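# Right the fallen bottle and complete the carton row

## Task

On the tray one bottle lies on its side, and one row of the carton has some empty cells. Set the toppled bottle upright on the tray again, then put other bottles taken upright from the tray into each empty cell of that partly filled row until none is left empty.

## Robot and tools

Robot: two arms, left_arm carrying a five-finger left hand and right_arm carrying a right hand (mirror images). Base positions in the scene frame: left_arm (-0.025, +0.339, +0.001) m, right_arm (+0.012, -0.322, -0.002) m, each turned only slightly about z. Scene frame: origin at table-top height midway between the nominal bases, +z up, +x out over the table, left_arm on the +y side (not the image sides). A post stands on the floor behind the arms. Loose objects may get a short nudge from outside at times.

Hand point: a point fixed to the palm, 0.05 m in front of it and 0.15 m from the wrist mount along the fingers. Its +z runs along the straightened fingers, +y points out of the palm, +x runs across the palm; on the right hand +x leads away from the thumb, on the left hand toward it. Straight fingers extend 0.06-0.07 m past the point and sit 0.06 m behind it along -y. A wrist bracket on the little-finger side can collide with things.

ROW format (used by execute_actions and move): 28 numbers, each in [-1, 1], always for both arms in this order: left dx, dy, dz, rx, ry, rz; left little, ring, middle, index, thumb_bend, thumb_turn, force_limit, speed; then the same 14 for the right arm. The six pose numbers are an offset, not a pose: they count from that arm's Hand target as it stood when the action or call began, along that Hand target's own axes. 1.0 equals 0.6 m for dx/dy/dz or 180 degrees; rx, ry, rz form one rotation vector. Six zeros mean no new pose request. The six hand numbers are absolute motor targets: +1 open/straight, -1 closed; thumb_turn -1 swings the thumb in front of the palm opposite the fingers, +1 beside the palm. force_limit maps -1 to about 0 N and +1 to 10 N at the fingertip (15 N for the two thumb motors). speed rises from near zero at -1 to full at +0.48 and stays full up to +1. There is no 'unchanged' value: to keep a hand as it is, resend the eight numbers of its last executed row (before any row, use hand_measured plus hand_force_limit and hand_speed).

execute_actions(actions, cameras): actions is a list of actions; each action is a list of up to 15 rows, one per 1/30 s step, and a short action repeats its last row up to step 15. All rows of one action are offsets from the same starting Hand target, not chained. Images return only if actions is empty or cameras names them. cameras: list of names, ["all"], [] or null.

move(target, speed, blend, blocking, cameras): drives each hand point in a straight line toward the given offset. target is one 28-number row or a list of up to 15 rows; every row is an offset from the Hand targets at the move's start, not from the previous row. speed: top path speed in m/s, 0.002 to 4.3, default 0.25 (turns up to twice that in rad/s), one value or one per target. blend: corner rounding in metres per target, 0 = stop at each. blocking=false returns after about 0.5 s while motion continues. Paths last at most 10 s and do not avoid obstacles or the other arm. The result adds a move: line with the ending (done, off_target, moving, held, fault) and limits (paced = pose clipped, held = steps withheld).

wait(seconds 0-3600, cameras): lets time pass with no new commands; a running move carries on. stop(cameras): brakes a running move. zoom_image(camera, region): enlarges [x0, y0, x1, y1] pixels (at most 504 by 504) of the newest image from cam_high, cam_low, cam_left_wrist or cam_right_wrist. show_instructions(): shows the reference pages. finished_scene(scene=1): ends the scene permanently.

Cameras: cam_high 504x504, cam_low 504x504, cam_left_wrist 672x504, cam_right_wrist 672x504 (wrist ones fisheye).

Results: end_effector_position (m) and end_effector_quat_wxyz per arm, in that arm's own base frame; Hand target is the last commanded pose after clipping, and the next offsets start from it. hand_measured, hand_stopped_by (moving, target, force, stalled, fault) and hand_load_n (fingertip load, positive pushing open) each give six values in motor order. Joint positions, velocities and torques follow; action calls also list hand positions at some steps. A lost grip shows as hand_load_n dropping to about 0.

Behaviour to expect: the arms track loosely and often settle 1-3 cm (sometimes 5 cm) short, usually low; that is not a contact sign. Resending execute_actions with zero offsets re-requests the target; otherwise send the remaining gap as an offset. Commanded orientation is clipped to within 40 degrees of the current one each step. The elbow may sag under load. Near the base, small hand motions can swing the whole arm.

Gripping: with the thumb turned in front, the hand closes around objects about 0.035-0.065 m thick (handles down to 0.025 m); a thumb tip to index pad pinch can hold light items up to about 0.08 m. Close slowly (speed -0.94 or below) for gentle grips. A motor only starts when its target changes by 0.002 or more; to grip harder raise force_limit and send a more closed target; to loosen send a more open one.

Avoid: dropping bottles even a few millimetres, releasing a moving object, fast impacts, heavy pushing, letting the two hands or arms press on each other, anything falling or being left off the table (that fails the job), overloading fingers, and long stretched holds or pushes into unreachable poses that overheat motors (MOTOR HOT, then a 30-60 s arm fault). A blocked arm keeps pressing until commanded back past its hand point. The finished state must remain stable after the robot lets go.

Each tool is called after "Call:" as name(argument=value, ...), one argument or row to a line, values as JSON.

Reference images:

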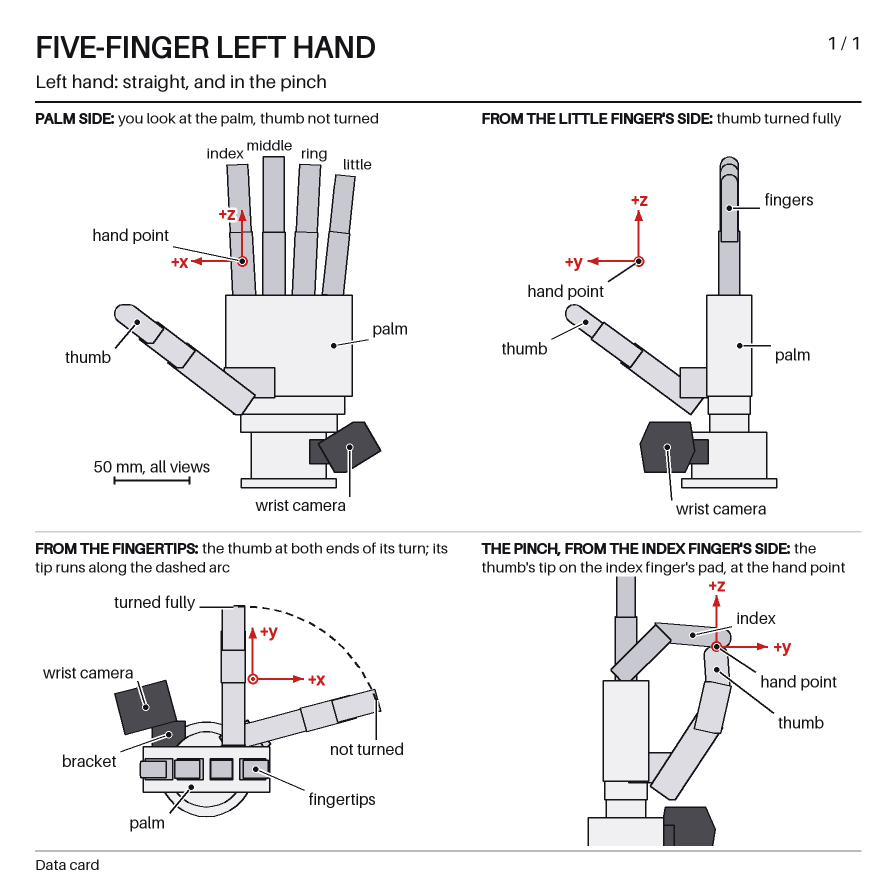

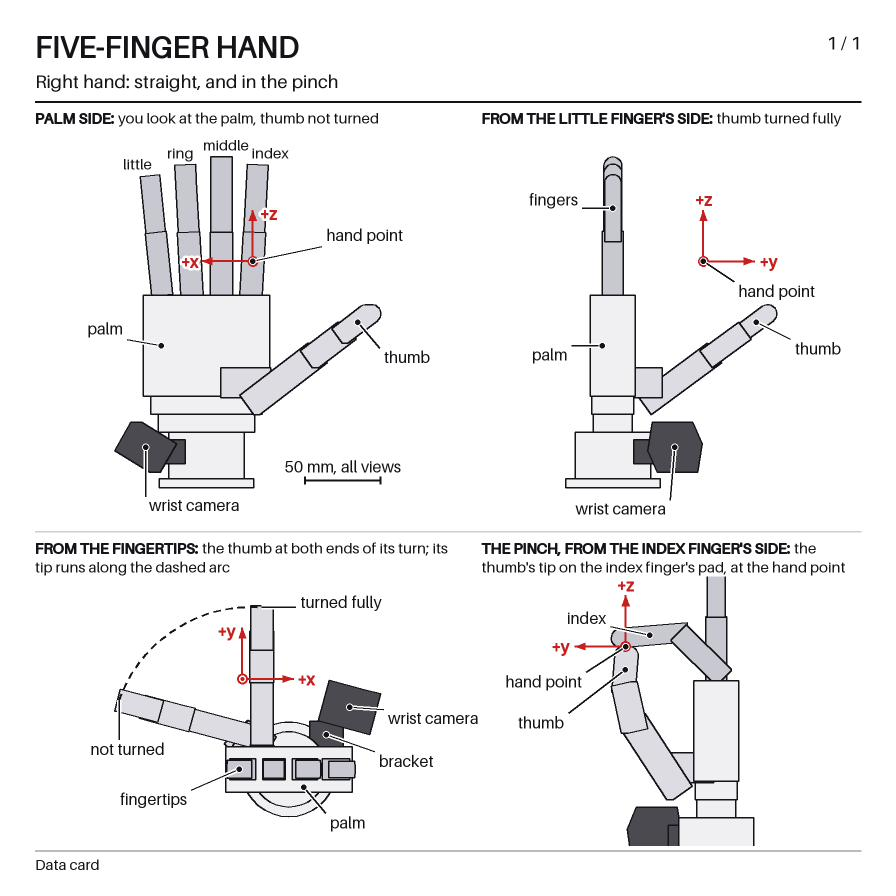

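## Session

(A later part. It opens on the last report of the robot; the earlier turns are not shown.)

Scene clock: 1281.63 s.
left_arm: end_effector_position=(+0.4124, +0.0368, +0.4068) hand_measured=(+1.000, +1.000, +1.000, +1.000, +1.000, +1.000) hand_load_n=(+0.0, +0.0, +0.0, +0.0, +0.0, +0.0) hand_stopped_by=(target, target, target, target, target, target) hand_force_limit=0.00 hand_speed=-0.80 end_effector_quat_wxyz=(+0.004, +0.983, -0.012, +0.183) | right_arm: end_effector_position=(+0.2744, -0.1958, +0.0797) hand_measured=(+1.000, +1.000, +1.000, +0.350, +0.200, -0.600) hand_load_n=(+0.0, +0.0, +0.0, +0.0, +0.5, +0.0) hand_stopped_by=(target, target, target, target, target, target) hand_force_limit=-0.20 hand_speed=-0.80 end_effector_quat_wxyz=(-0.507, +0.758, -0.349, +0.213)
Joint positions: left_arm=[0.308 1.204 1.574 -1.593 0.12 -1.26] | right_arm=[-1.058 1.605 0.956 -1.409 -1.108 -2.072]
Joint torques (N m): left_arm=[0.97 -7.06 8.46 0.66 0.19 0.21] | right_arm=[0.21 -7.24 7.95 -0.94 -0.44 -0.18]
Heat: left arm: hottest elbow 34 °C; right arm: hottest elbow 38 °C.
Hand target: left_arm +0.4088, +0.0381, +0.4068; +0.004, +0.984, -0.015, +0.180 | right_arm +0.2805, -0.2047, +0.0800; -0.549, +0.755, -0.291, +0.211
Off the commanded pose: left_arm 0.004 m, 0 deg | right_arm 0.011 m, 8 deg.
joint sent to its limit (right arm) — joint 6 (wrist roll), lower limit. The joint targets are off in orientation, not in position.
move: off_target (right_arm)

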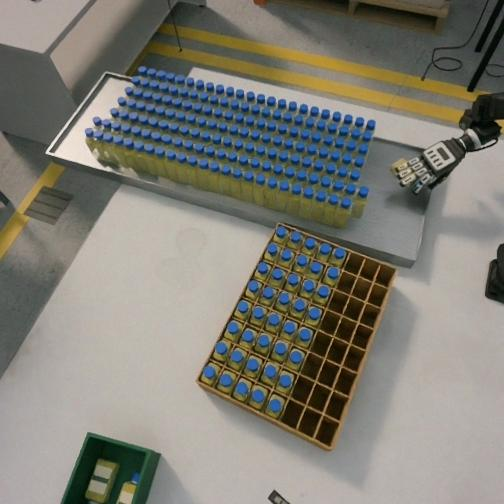

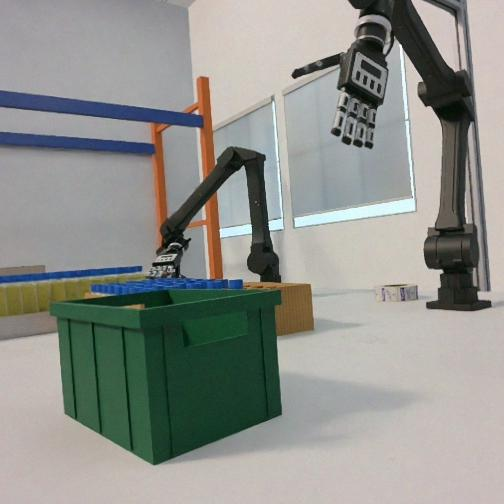

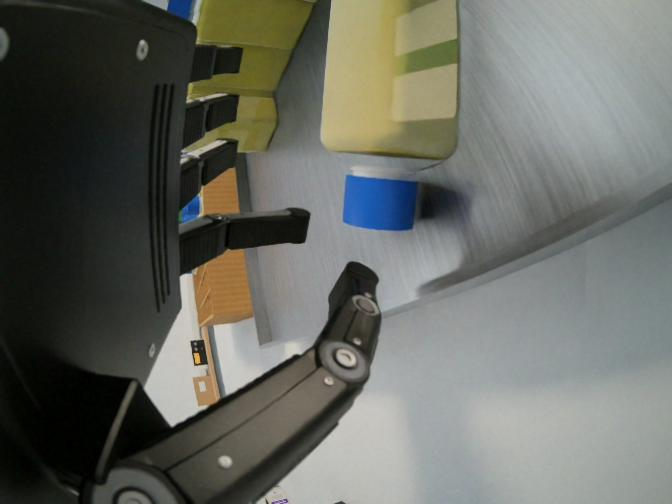

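Call:
move(
  target=[0,0,0,0,0,0,1,1,1,1,1,1,0,-0.8, 0.0452,-0.0175,-0.0338,-0.0286,0.0286,0.021,1,1,1,0.35,0.2,-0.6,-0.2,-0.8],
  speed=0.06,
  cameras=["cam_high","cam_low","cam_right_wrist"],
)

Call:
zoom_image(
  camera="cam_high",
  region=[380, 110, 480, 210],
)

Call:
zoom_image(
  camera="cam_low",
  region=[100, 210, 250, 310],
)

Scene clock: 1324.77 s.
left_arm: end_effector_position=(+0.4124, +0.0368, +0.4068) hand_measured=(+1.000, +1.000, +1.000, +1.000, +1.000, +1.000) hand_load_n=(+0.0, +0.0, +0.0, +0.0, +0.0, +0.0) hand_stopped_by=(target, target, target, target, target, target) hand_force_limit=0.00 hand_speed=-0.80 end_effector_quat_wxyz=(+0.004, +0.983, -0.012, +0.183) | right_arm: end_effector_position=(+0.2863, -0.2223, +0.0966) hand_measured=(+1.000, +1.000, +1.000, +0.350, +0.200, -0.600) hand_load_n=(+0.0, +0.0, +0.0, +0.0, +0.0, +0.0) hand_stopped_by=(target, target, target, target, target, target) hand_force_limit=-0.20 hand_speed=-0.80 end_effector_quat_wxyz=(-0.507, +0.758, -0.352, +0.212)
Joint positions: left_arm=[0.308 1.204 1.574 -1.593 0.12 -1.26] | right_arm=[-1.065 1.645 1.062 -1.48 -1.104 -2.072]
Joint torques (N m): left_arm=[0.97 -7.06 8.47 0.66 0.18 0.2] | right_arm=[-0.67 -8.82 8.25 -0.95 -0.43 -0.19]
Heat: left arm: hottest elbow 34 °C; right arm: hottest elbow 37 °C.
Hand target: left_arm +0.4088, +0.0381, +0.4068; +0.004, +0.984, -0.015, +0.180 | right_arm +0.2899, -0.2349, +0.0963; -0.507, +0.759, -0.349, +0.213
Off the commanded pose: left_arm 0.004 m, 0 deg | right_arm 0.013 m, 0 deg.
joint sent to its limit (right arm) — joint 6 (wrist roll), lower limit. The joint targets still meet the commanded pose.
move: off_target (right_arm)

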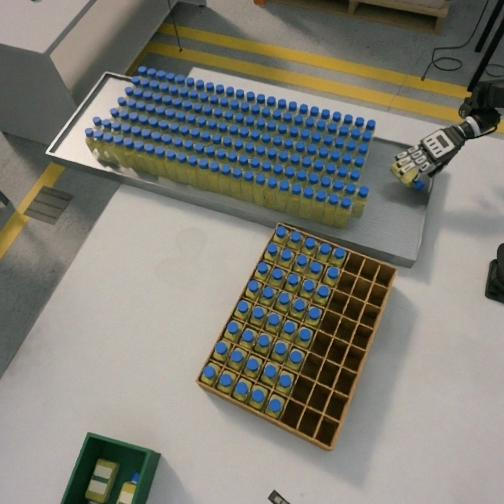

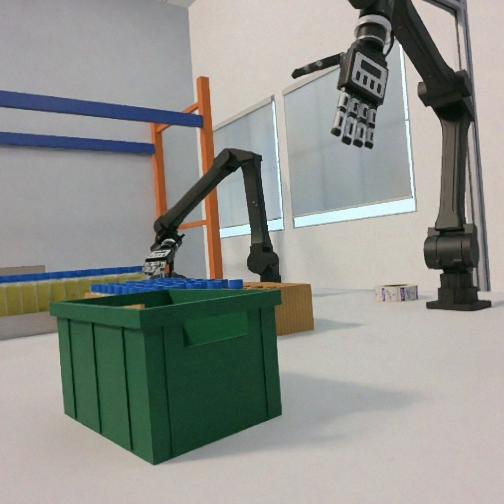

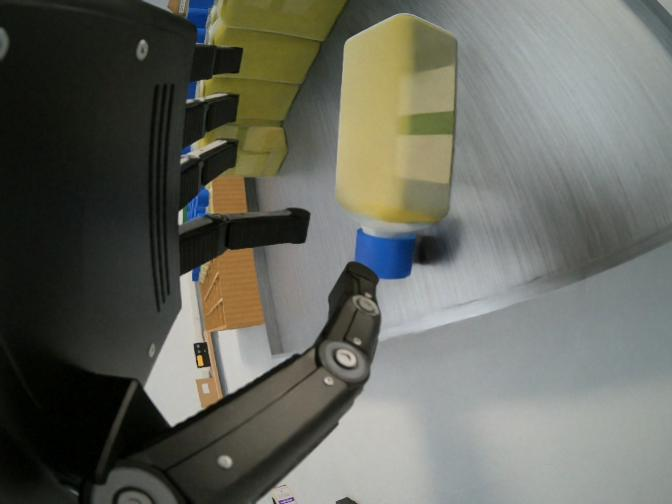

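Scaled by 5.040 from the camera's image (finer frame: 720x720).

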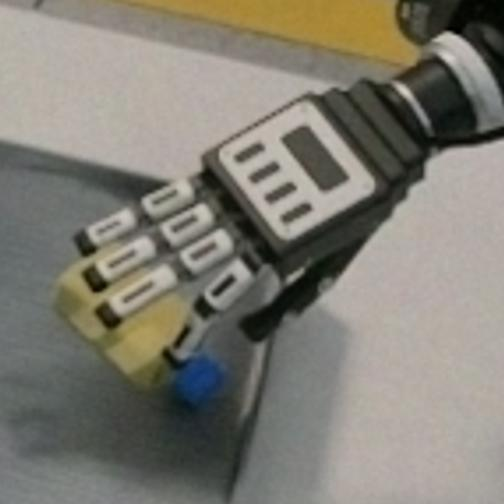

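Scaled by 3.360 from the camera's image (finer frame: 720x720).

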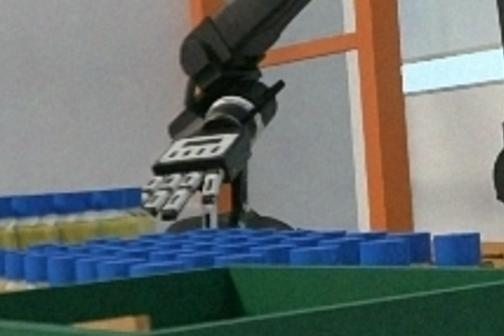

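Call:
move(
  target=[0,0,0,0,0,0,1,1,1,1,1,1,0,-0.8, 0.0065,0.0393,0.005,0,0,0,1,1,1,0.35,0.2,-0.6,-0.2,-0.8],
  speed=0.04,
  cameras=["cam_high","cam_low","cam_right_wrist"],
)

Call:
zoom_image(
  camera="cam_high",
  region=[380, 110, 480, 210],
)

Call:
zoom_image(
  camera="cam_right_wrist",
  region=[250, 50, 550, 350],
)

Scene clock: 1371.73 s.
left_arm: end_effector_position=(+0.4124, +0.0368, +0.4068) hand_measured=(+1.000, +1.000, +1.000, +1.000, +1.000, +1.000) hand_load_n=(+0.0, +0.0, +0.0, +0.0, +0.0, +0.0) hand_stopped_by=(target, target, target, target, target, target) hand_force_limit=0.00 hand_speed=-0.80 end_effector_quat_wxyz=(+0.004, +0.983, -0.012, +0.183) | right_arm: end_effector_position=(+0.2843, -0.2289, +0.0797) hand_measured=(+1.000, +1.000, +1.000, +0.350, +0.200, -0.600) hand_load_n=(+0.0, +0.0, +0.0, +0.0, +0.5, +0.0) hand_stopped_by=(target, target, target, target, target, target) hand_force_limit=-0.20 hand_speed=-0.80 end_effector_quat_wxyz=(-0.506, +0.756, -0.359, +0.207)
Joint positions: left_arm=[0.308 1.204 1.574 -1.593 0.12 -1.26] | right_arm=[-1.075 1.685 1.062 -1.451 -1.095 -2.072]
Joint torques (N m): left_arm=[0.91 -7.06 8.44 0.66 0.19 0.21] | right_arm=[-0.97 -8.59 7.15 -0.13 -0.43 -0.22]
Heat: left arm: hottest elbow 35 °C; right arm: hottest elbow 37 °C.
Hand target: left_arm +0.4088, +0.0381, +0.4068; +0.004, +0.984, -0.015, +0.180 | right_arm +0.2872, -0.2416, +0.0733; -0.507, +0.759, -0.349, +0.213
Off the commanded pose: left_arm 0.004 m, 0 deg | right_arm 0.015 m, 1 deg.
joint sent to its limit (right arm) — joint 6 (wrist roll), lower limit. The joint targets still meet the commanded pose.
move: off_target (right_arm)

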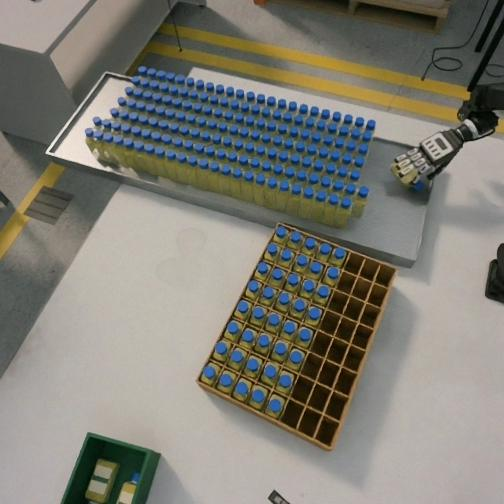

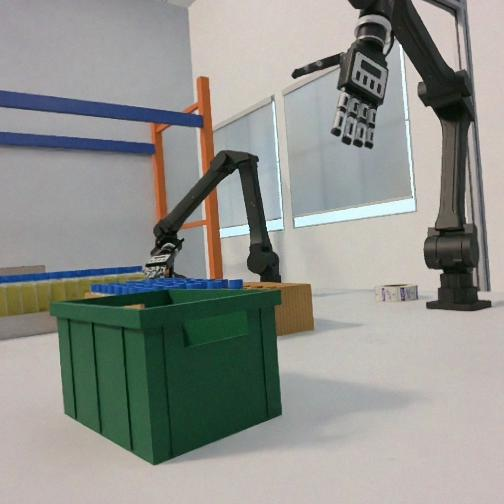

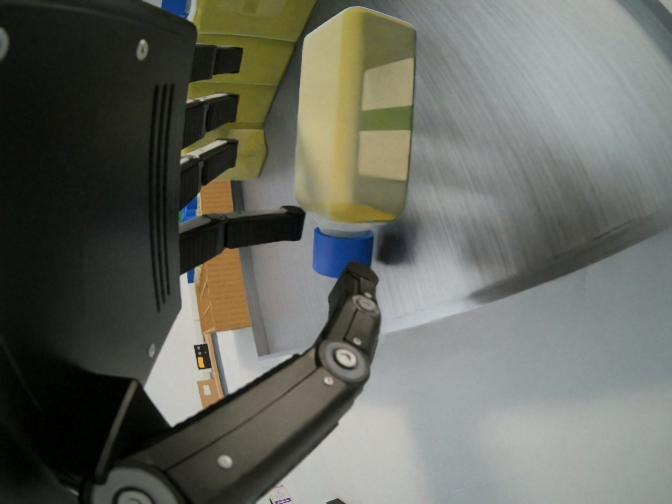

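Scaled by 5.040 from the camera's image (finer frame: 720x720).

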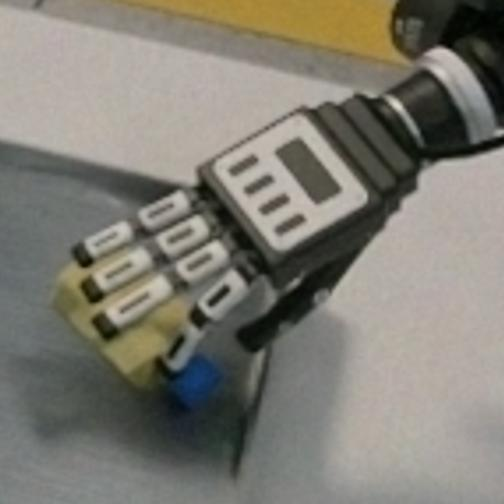

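Scaled by 1.680 from the camera's image (finer frame: 960x720).

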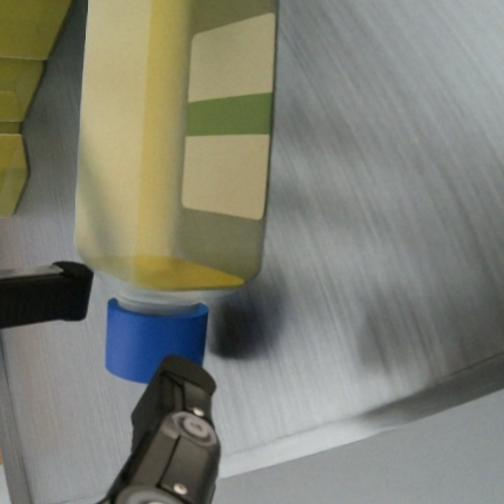

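Call:
move(
  target=[0,0,0,0,0,0,1,1,1,1,1,1,0,-0.8, -0.001,-0.007,0.0388,0,0,0,1,1,1,0.35,0.2,-0.6,-0.2,-0.8],
  speed=0.03,
  cameras=["cam_high","cam_low","cam_right_wrist"],
)

Call:
zoom_image(
  camera="cam_high",
  region=[380, 110, 480, 210],
)

Call:
zoom_image(
  camera="cam_right_wrist",
  region=[250, 50, 550, 350],
)

Scene clock: 1385.63 s.
left_arm: end_effector_position=(+0.4124, +0.0368, +0.4068) hand_measured=(+1.000, +1.000, +1.000, +1.000, +1.000, +1.000) hand_load_n=(+0.0, +0.0, +0.0, +0.0, +0.0, +0.0) hand_stopped_by=(target, target, target, target, target, target) hand_force_limit=0.00 hand_speed=-0.80 end_effector_quat_wxyz=(+0.004, +0.983, -0.012, +0.183) | right_arm: end_effector_position=(+0.3025, -0.2284, +0.0764) hand_measured=(+1.000, +1.000, +1.000, +0.350, +0.200, -0.600) hand_load_n=(+0.0, +0.0, +0.0, +0.0, +0.0, +0.0) hand_stopped_by=(target, target, target, target, target, target) hand_force_limit=-0.20 hand_speed=-0.80 end_effector_quat_wxyz=(-0.502, +0.761, -0.346, +0.220)
Joint positions: left_arm=[0.308 1.204 1.574 -1.593 0.12 -1.26] | right_arm=[-1.038 1.685 1.062 -1.374 -1.117 -2.025]
Joint torques (N m): left_arm=[0.97 -7.06 8.46 0.66 0.19 0.21] | right_arm=[0.09 -9.05 5.33 -0.08 -0.71 -0.07]
Heat: left arm: hottest elbow 35 °C; right arm: hottest elbow 36 °C.
Hand target: left_arm +0.4088, +0.0381, +0.4068; +0.004, +0.984, -0.015, +0.180 | right_arm +0.3040, -0.2256, +0.0680; -0.507, +0.759, -0.349, +0.213
Off the commanded pose: left_arm 0.004 m, 0 deg | right_arm 0.009 m, 1 deg.
move: done

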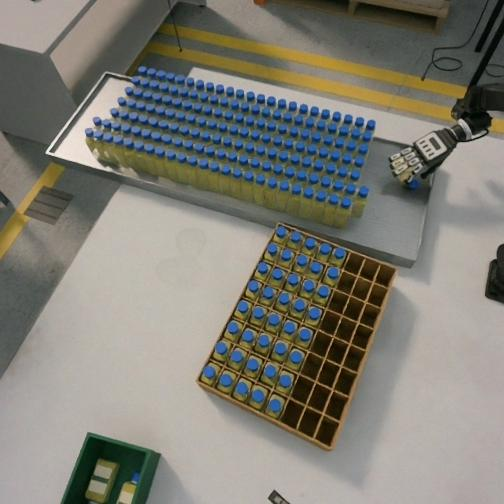

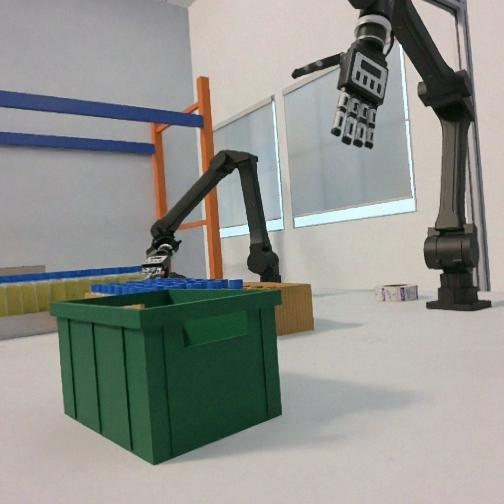

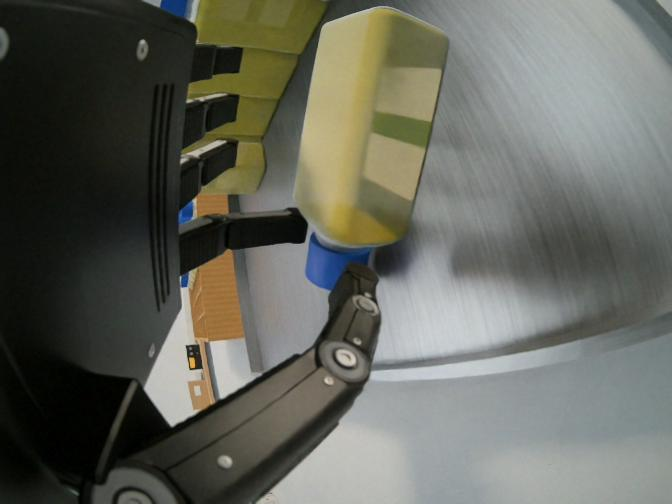

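Scaled by 5.040 from the camera's image (finer frame: 720x720).

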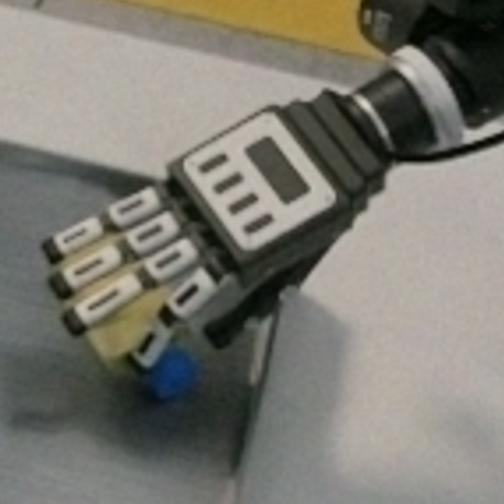

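Scaled by 1.680 from the camera's image (finer frame: 960x720).

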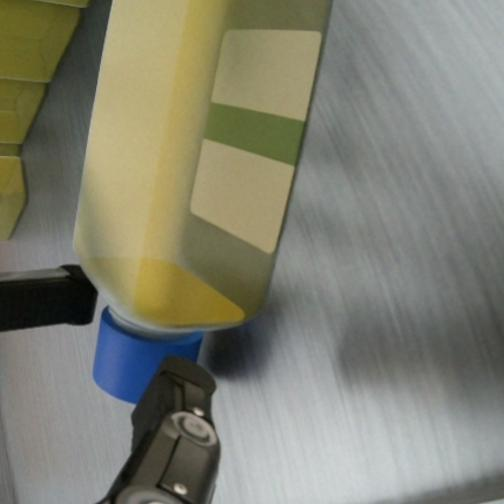

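Call:
move(
  target=[0,0,0,0,0,0,1,1,1,1,1,1,0,-0.8, -0.0083,0.0067,0,0,0,0,1,1,1,0.35,0.2,-0.6,-0.2,-0.8],
  speed=0.03,
  cameras=["cam_right_wrist"],
)

Call:
zoom_image(
  camera="cam_right_wrist",
  region=[250, 50, 550, 350],
)

Scene clock: 1400.43 s.
left_arm: end_effector_position=(+0.4124, +0.0368, +0.4068) hand_measured=(+1.000, +1.000, +1.000, +1.000, +1.000, +1.000) hand_load_n=(+0.0, +0.0, +0.0, +0.0, +0.0, +0.0) hand_stopped_by=(target, target, target, target, target, target) hand_force_limit=0.00 hand_speed=-0.80 end_effector_quat_wxyz=(+0.004, +0.983, -0.012, +0.183) | right_arm: end_effector_position=(+0.3015, -0.2267, +0.0744) hand_measured=(+1.000, +1.000, +1.000, +0.350, +0.200, -0.600) hand_load_n=(+0.0, -0.5, +0.0, +0.0, +0.0, +0.0) hand_stopped_by=(target, target, target, target, target, target) hand_force_limit=-0.20 hand_speed=-0.80 end_effector_quat_wxyz=(-0.503, +0.761, -0.347, +0.219)
Joint positions: left_arm=[0.308 1.204 1.574 -1.593 0.12 -1.26] | right_arm=[-1.038 1.685 1.055 -1.369 -1.117 -2.024]
Joint torques (N m): left_arm=[0.91 -7.12 8.46 0.66 0.18 0.21] | right_arm=[-0.32 -9.11 4.64 -0.1 -0.62 -0.2]
Heat: left arm: hottest elbow 35 °C; right arm: hottest elbow 35 °C.
Hand target: left_arm +0.4088, +0.0381, +0.4068; +0.004, +0.984, -0.015, +0.180 | right_arm +0.2994, -0.2228, +0.0644; -0.507, +0.759, -0.349, +0.213
Off the commanded pose: left_arm 0.004 m, 0 deg | right_arm 0.011 m, 1 deg.
move: off_target (right_arm)

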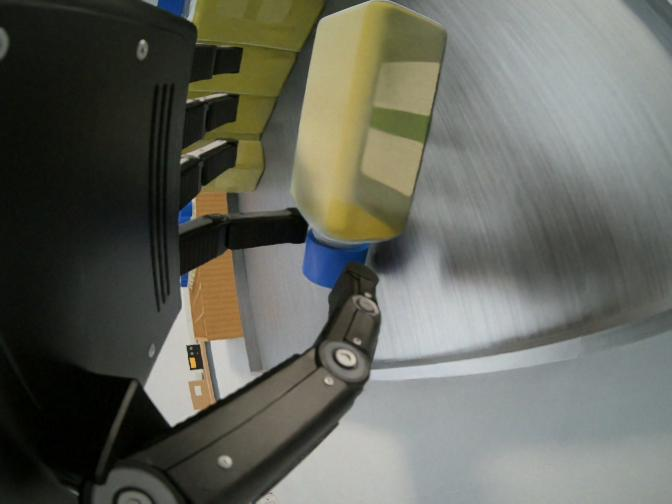

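Scaled by 1.680 from the camera's image (finer frame: 960x720).

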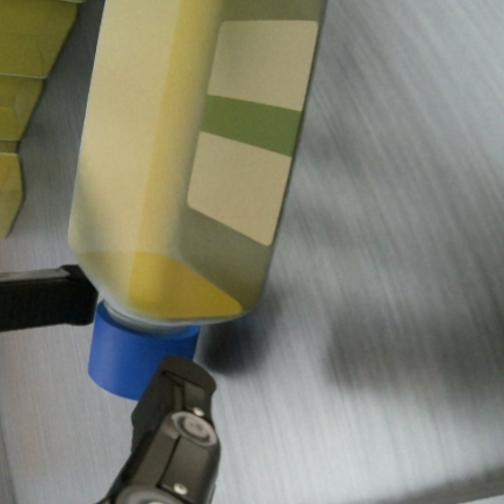

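Call:
move(
  target=[0,0,0,0,0,0,1,1,1,1,1,1,0,-0.8, 0,0,0,0,0,0,1,1,1,0.0,-0.2,-0.6,-0.2,-0.92],
  speed=0.03,
  cameras=["cam_right_wrist","cam_high"],
)

Call:
zoom_image(
  camera="cam_right_wrist",
  region=[250, 50, 550, 350],
)

Scene clock: 1409.37 s.
left_arm: end_effector_position=(+0.4124, +0.0368, +0.4068) hand_measured=(+1.000, +1.000, +1.000, +1.000, +1.000, +1.000) hand_load_n=(+0.0, +0.0, +0.0, +0.0, +0.0, -0.5) hand_stopped_by=(target, target, target, target, target, target) hand_force_limit=0.00 hand_speed=-0.80 end_effector_quat_wxyz=(+0.004, +0.983, -0.012, +0.183) | right_arm: end_effector_position=(+0.3021, -0.2266, +0.0749) hand_measured=(+1.000, +1.000, +1.000, +0.000, -0.200, -0.600) hand_load_n=(+0.0, +0.0, +0.0, +0.0, +0.0, +0.0) hand_stopped_by=(target, target, target, target, target, target) hand_force_limit=-0.20 hand_speed=-0.92 end_effector_quat_wxyz=(-0.504, +0.760, -0.347, +0.220)
Joint positions: left_arm=[0.308 1.204 1.574 -1.593 0.12 -1.26] | right_arm=[-1.038 1.685 1.055 -1.369 -1.121 -2.024]
Joint torques (N m): left_arm=[0.97 -7.06 8.46 0.68 0.19 0.21] | right_arm=[-0.56 -9.17 4.66 -0.13 -0.46 -0.19]
Heat: left arm: hottest elbow 35 °C; right arm: hottest elbow 34 °C.
Hand target: left_arm +0.4088, +0.0381, +0.4068; +0.004, +0.984, -0.015, +0.180 | right_arm +0.2993, -0.2228, +0.0644; -0.507, +0.759, -0.349, +0.213
Off the commanded pose: left_arm 0.004 m, 0 deg | right_arm 0.012 m, 1 deg.
move: done
Images, in order (width x height): cam_high 504x504, cam_right_wrist 672x504.

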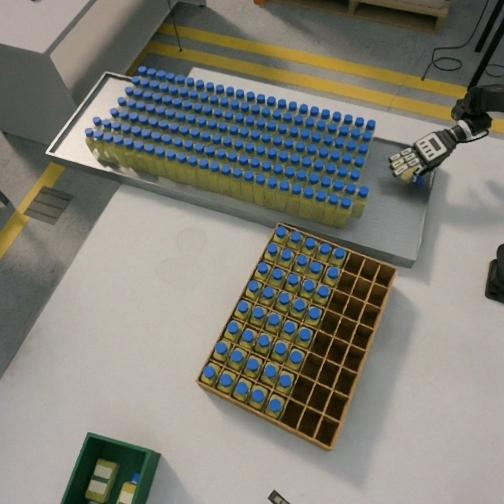

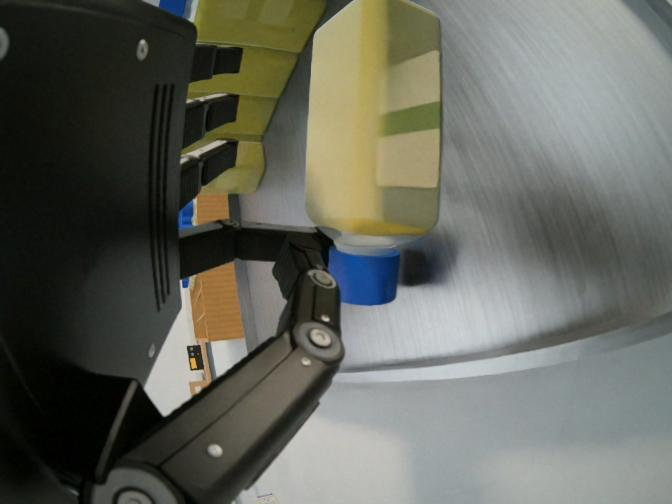

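Scaled by 1.680 from the camera's image (finer frame: 960x720).

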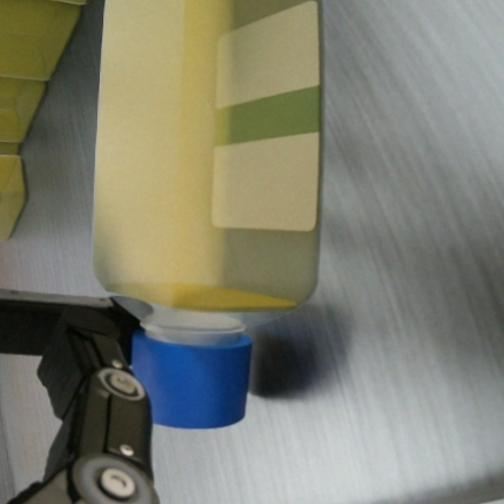

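Call:
move(
  target=[
    [0,0,0,0,0,0,1,1,1,1,1,1,0,-0.8, -0.002,-0.0535,-0.0232,0,0,0,1,1,1,0.0,-0.2,-0.6,-0.2,-0.92],
    [0,0,0,0,0,0,1,1,1,1,1,1,0,-0.8, 0.0377,-0.0207,-0.0842,0,0,0,1,1,1,0.35,0.2,-0.6,-0.2,-0.4],
  ],
  speed=0.05,
  cameras=["cam_right_wrist","cam_high"],
)

Call:
zoom_image(
  camera="cam_right_wrist",
  region=[250, 0, 600, 350],
)

Scene clock: 1431.50 s.
left_arm: end_effector_position=(+0.4124, +0.0368, +0.4068) hand_measured=(+1.000, +1.000, +1.000, +1.000, +1.000, +1.000) hand_load_n=(+0.0, +0.0, +0.0, +0.0, +0.0, +0.0) hand_stopped_by=(target, target, target, target, target, target) hand_force_limit=0.00 hand_speed=-0.80 end_effector_quat_wxyz=(+0.004, +0.983, -0.012, +0.183) | right_arm: end_effector_position=(+0.2811, -0.2554, +0.0960) hand_measured=(+1.000, +1.000, +1.000, +0.350, +0.200, -0.600) hand_load_n=(+0.0, -0.5, +0.0, +0.0, +0.5, +0.0) hand_stopped_by=(target, target, target, target, target, target) hand_force_limit=-0.20 hand_speed=-0.40 end_effector_quat_wxyz=(-0.494, +0.759, -0.368, +0.212)
Joint positions: left_arm=[0.308 1.204 1.574 -1.593 0.12 -1.26] | right_arm=[-1.108 1.692 1.135 -1.506 -1.071 -2.073]
Joint torques (N m): left_arm=[0.97 -7.12 8.46 0.66 0.19 0.21] | right_arm=[-0.67 -9 8.46 -0.91 -0.44 -0.19]
Heat: left arm: hottest elbow 35 °C; right arm: hottest elbow 33 °C.
Hand target: left_arm +0.4088, +0.0381, +0.4068; +0.004, +0.984, -0.015, +0.180 | right_arm +0.2840, -0.2681, +0.0950; -0.507, +0.759, -0.349, +0.213
Off the commanded pose: left_arm 0.004 m, 0 deg | right_arm 0.013 m, 3 deg.
joint sent to its limit (right arm) — joint 6 (wrist roll), lower limit. The joint targets are off in orientation, not in position.
move: off_target (right_arm); target 2's new numbers were sent with right_arm's hand 0.013 m and 3 deg from that target
Images, in order (width x height): cam_high 504x504, cam_right_wrist 672x504.

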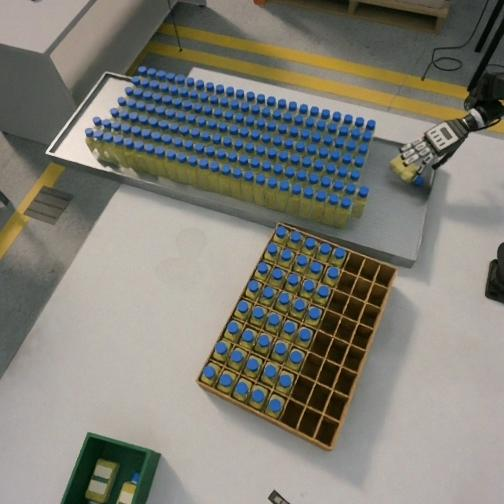

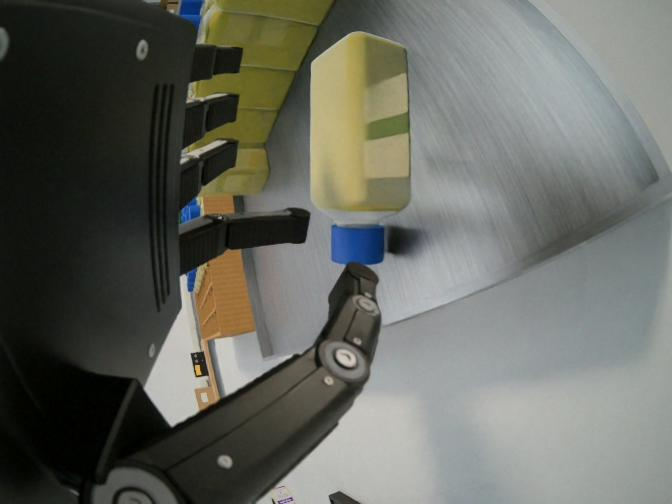

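Scaled by 1.440 from the camera's image (finer frame: 960x720).

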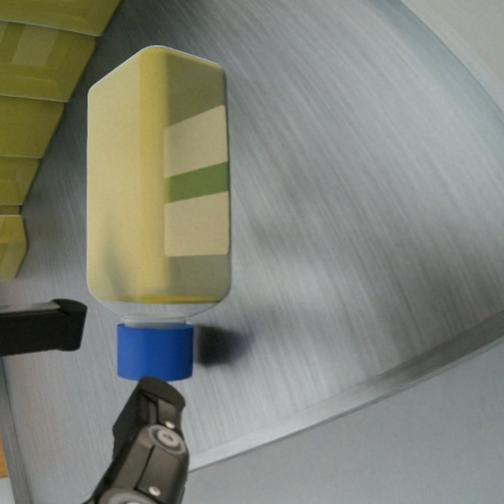

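Call:
move(
  target=[0,0,0,0,0,0,1,1,1,1,1,1,0,-0.8, 0.0017,0.0325,0.0343,0,0,0,1,1,1,0.35,0.2,-0.6,-0.2,-0.4],
  speed=0.04,
  cameras=["cam_right_wrist","cam_high"],
)

Call:
zoom_image(
  camera="cam_right_wrist",
  region=[250, 0, 600, 350],
)

Scene clock: 1473.13 s.
left_arm: end_effector_position=(+0.4124, +0.0368, +0.4068) hand_measured=(+1.000, +1.000, +1.000, +1.000, +1.000, +1.000) hand_load_n=(+0.0, +0.0, +0.0, +0.0, +0.0, +0.0) hand_stopped_by=(target, target, target, target, target, target) hand_force_limit=0.00 hand_speed=-0.80 end_effector_quat_wxyz=(+0.004, +0.983, -0.012, +0.183) | right_arm: end_effector_position=(+0.2890, -0.2592, +0.0839) hand_measured=(+1.000, +1.000, +1.000, +0.350, +0.200, -0.600) hand_load_n=(+0.0, +0.0, +0.0, +0.5, +0.0, -0.5) hand_stopped_by=(target, target, target, target, target, target) hand_force_limit=-0.20 hand_speed=-0.40 end_effector_quat_wxyz=(-0.496, +0.758, -0.362, +0.219)
Joint positions: left_arm=[0.308 1.204 1.574 -1.593 0.12 -1.26] | right_arm=[-1.1 1.721 1.135 -1.464 -1.087 -2.073]
Joint torques (N m): left_arm=[0.91 -7.06 8.46 0.68 0.19 0.21] | right_arm=[0.21 -8.59 6.04 0.1 -0.5 -0.19]
Heat: left arm: hottest elbow 35 °C; right arm: hottest elbow 36 °C.
Hand target: left_arm +0.4088, +0.0381, +0.4068; +0.004, +0.984, -0.015, +0.180 | right_arm +0.2926, -0.2608, +0.0690; -0.507, +0.759, -0.349, +0.213
Off the commanded pose: left_arm 0.004 m, 0 deg | right_arm 0.015 m, 2 deg.
joint sent to its limit (right arm) — joint 6 (wrist roll), lower limit. The joint targets still meet the commanded pose.
move: off_target (right_arm)
Images, in order (width x height): cam_high 504x504, cam_right_wrist 672x504.

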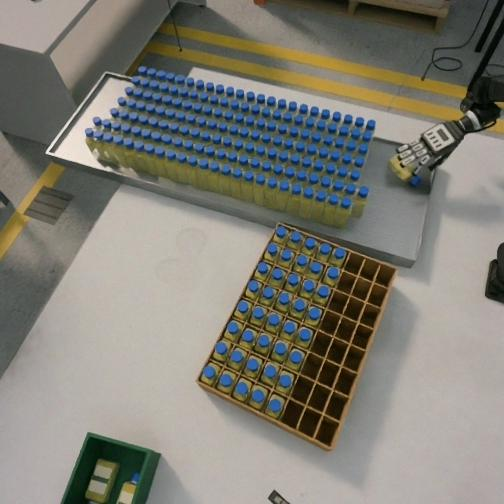

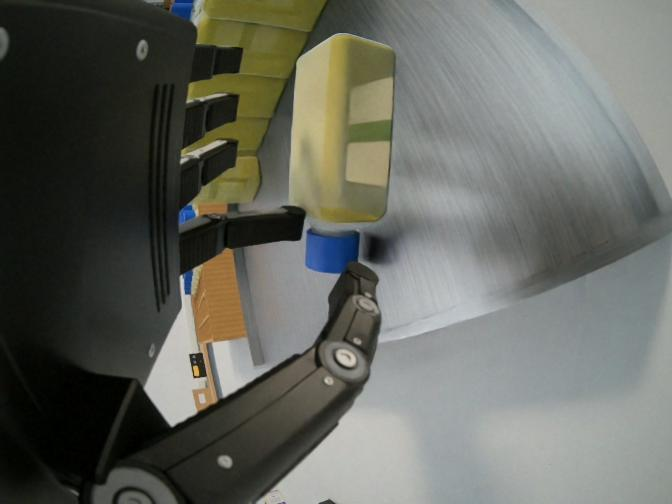

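Scaled by 1.440 from the camera's image (finer frame: 960x720).

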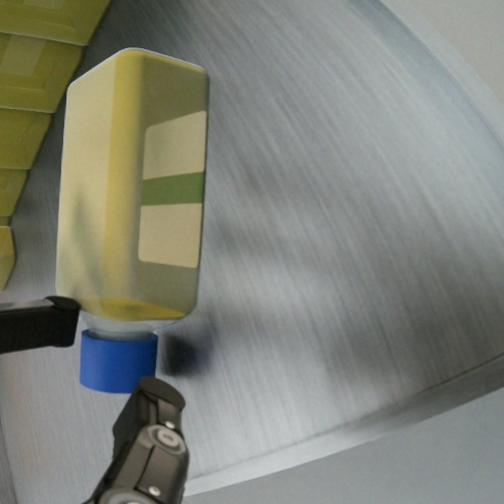

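Call:
move(
  target=[
    [0,0,0,0,0,0,1,1,1,1,1,1,0,-0.8, -0.0012,-0.0306,-0.0132,0,0,0,1,1,1,0.35,0.2,-0.6,-0.2,-0.4],
    [0,0,0,0,0,0,1,1,1,1,1,1,0,-0.8, -0.0118,-0.0423,0.0148,0,0,0,1,1,1,0.35,0.2,-0.6,-0.2,-0.4],
    [0,0,0,0,0,0,1,1,1,1,1,1,0,-0.8, -0.0103,-0.0025,0.032,0,0,0,1,1,1,0.35,0.2,-0.6,-0.2,-0.4],
  ],
  speed=0.04,
  cameras=["cam_right_wrist","cam_high"],
)

Call:
zoom_image(
  camera="cam_right_wrist",
  region=[250, 0, 600, 350],
)

Scene clock: 1493.77 s.
left_arm: end_effector_position=(+0.4124, +0.0368, +0.4068) hand_measured=(+1.000, +1.000, +1.000, +1.000, +1.000, +1.000) hand_load_n=(+0.0, +0.0, +0.0, +0.0, +0.0, +0.0) hand_stopped_by=(target, target, target, target, target, target) hand_force_limit=0.00 hand_speed=-0.80 end_effector_quat_wxyz=(+0.004, +0.983, -0.012, +0.183) | right_arm: end_effector_position=(+0.3037, -0.2483, +0.0835) hand_measured=(+1.000, +1.000, +1.000, +0.350, +0.200, -0.600) hand_load_n=(+0.0, +0.0, +0.0, +1.0, +0.0, +0.0) hand_stopped_by=(target, target, target, target, target, target) hand_force_limit=-0.20 hand_speed=-0.40 end_effector_quat_wxyz=(-0.505, +0.757, -0.349, +0.224)
Joint positions: left_arm=[0.308 1.204 1.574 -1.593 0.12 -1.26] | right_arm=[-1.063 1.721 1.125 -1.439 -1.119 -2.063]
Joint torques (N m): left_arm=[0.97 -7.06 8.46 0.66 0.19 0.21] | right_arm=[0.15 -8.82 4.31 0.49 -0.2 -0.23]
Heat: left arm: hottest elbow 35 °C; right arm: hottest elbow 35 °C.
Hand target: left_arm +0.4088, +0.0381, +0.4068; +0.004, +0.984, -0.015, +0.180 | right_arm +0.3020, -0.2440, +0.0631; -0.507, +0.759, -0.349, +0.213
Off the commanded pose: left_arm 0.004 m, 0 deg | right_arm 0.021 m, 1 deg.
move: off_target (right_arm)
Images, in order (width x height): cam_high 504x504, cam_right_wrist 672x504.

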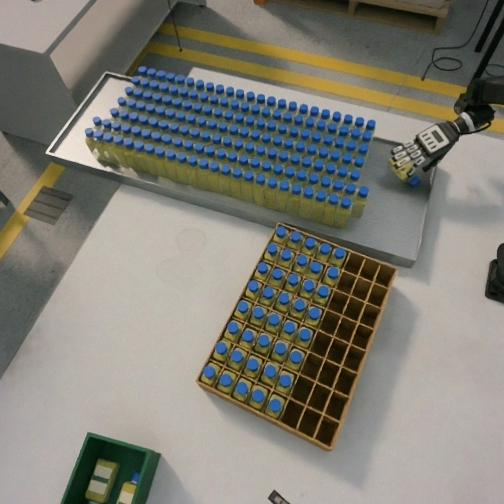

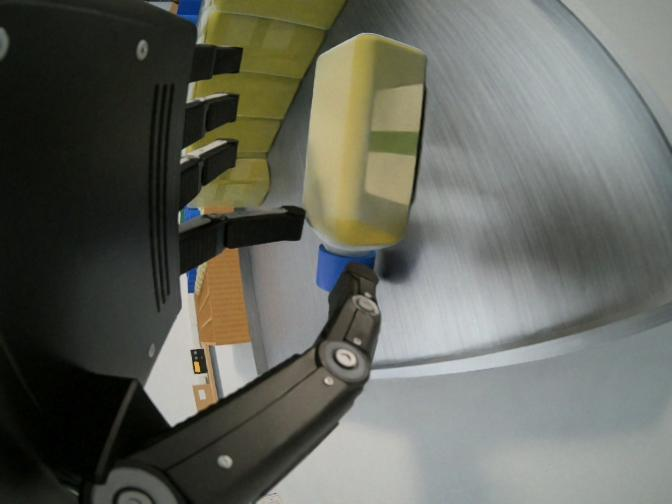

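Scaled by 1.440 from the camera's image (finer frame: 960x720).

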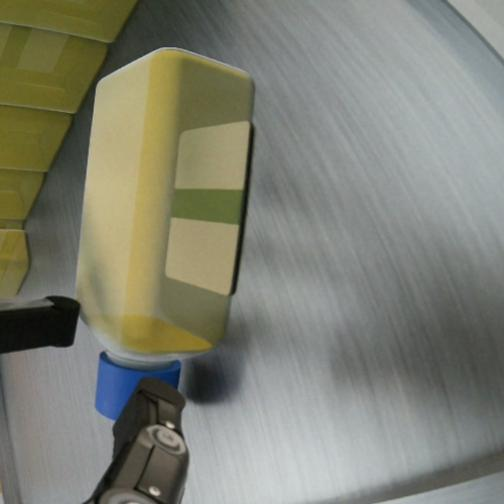

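Call:
move(
  target=[
    [0,0,0,0,0,0,1,1,1,1,1,1,0,-0.8, -0.0015,-0.0382,-0.0165,0,0,0,1,1,1,0.35,0.2,-0.6,-0.2,-0.4],
    [0,0,0,0,0,0,1,1,1,1,1,1,0,-0.8, -0.0108,-0.0377,-0.0168,0,0,0,1,1,1,0.35,0.2,-0.6,-0.2,-0.4],
    [0,0,0,0,0,0,1,1,1,1,1,1,0,-0.8, -0.0093,0.0005,-0.0003,0,0,0,1,1,1,0.35,0.2,-0.6,-0.2,-0.4],
  ],
  speed=0.04,
  cameras=["cam_right_wrist","cam_high"],
)

Call:
zoom_image(
  camera="cam_right_wrist",
  region=[250, 0, 600, 350],
)

Scene clock: 1521.27 s.
left_arm: end_effector_position=(+0.4124, +0.0368, +0.4068) hand_measured=(+1.000, +1.000, +1.000, +1.000, +1.000, +1.000) hand_load_n=(+0.0, +0.0, -0.5, +0.0, +0.0, +0.0) hand_stopped_by=(target, target, target, target, target, target) hand_force_limit=0.00 hand_speed=-0.80 end_effector_quat_wxyz=(+0.004, +0.983, -0.012, +0.183) | right_arm: end_effector_position=(+0.2996, -0.2427, +0.0797) hand_measured=(+1.000, +1.000, +1.000, +0.350, +0.200, -0.600) hand_load_n=(+0.0, -0.5, +0.0, +1.0, +0.0, -0.5) hand_stopped_by=(target, target, target, target, target, target) hand_force_limit=-0.20 hand_speed=-0.40 end_effector_quat_wxyz=(-0.505, +0.758, -0.349, +0.220)
Joint positions: left_arm=[0.308 1.204 1.574 -1.593 0.12 -1.26] | right_arm=[-1.063 1.716 1.105 -1.434 -1.113 -2.07]
Joint torques (N m): left_arm=[0.91 -7.06 8.46 0.68 0.18 0.21] | right_arm=[-0.38 -9.05 4.52 0.1 -0.35 -0.2]
Heat: left arm: hottest elbow 35 °C; right arm: hottest elbow 33 °C.
Hand target: left_arm +0.4088, +0.0381, +0.4068; +0.004, +0.984, -0.015, +0.180 | right_arm +0.2980, -0.2399, +0.0629; -0.507, +0.759, -0.349, +0.213
Off the commanded pose: left_arm 0.004 m, 0 deg | right_arm 0.017 m, 1 deg.
joint at its limit (right arm) — joint 6 (wrist roll), lower limit.
move: off_target (right_arm)
Images, in order (width x height): cam_high 504x504, cam_right_wrist 672x504.

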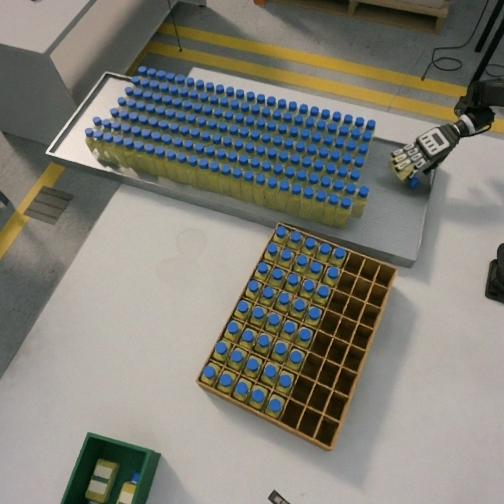

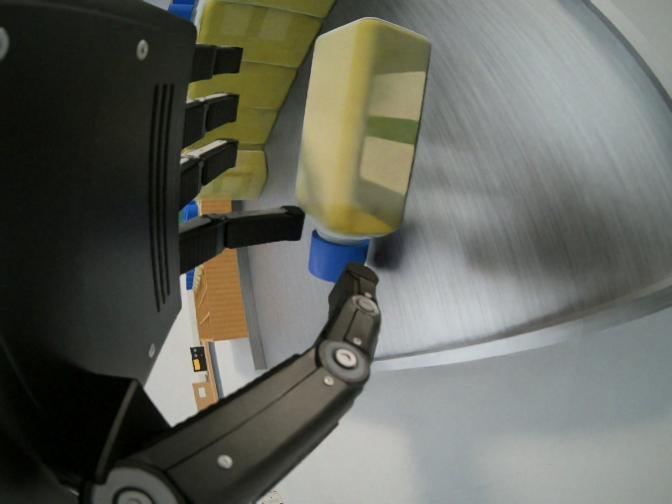

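Scaled by 1.440 from the camera's image (finer frame: 960x720).

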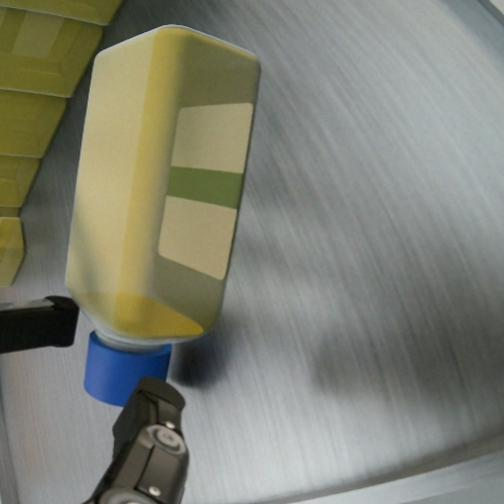

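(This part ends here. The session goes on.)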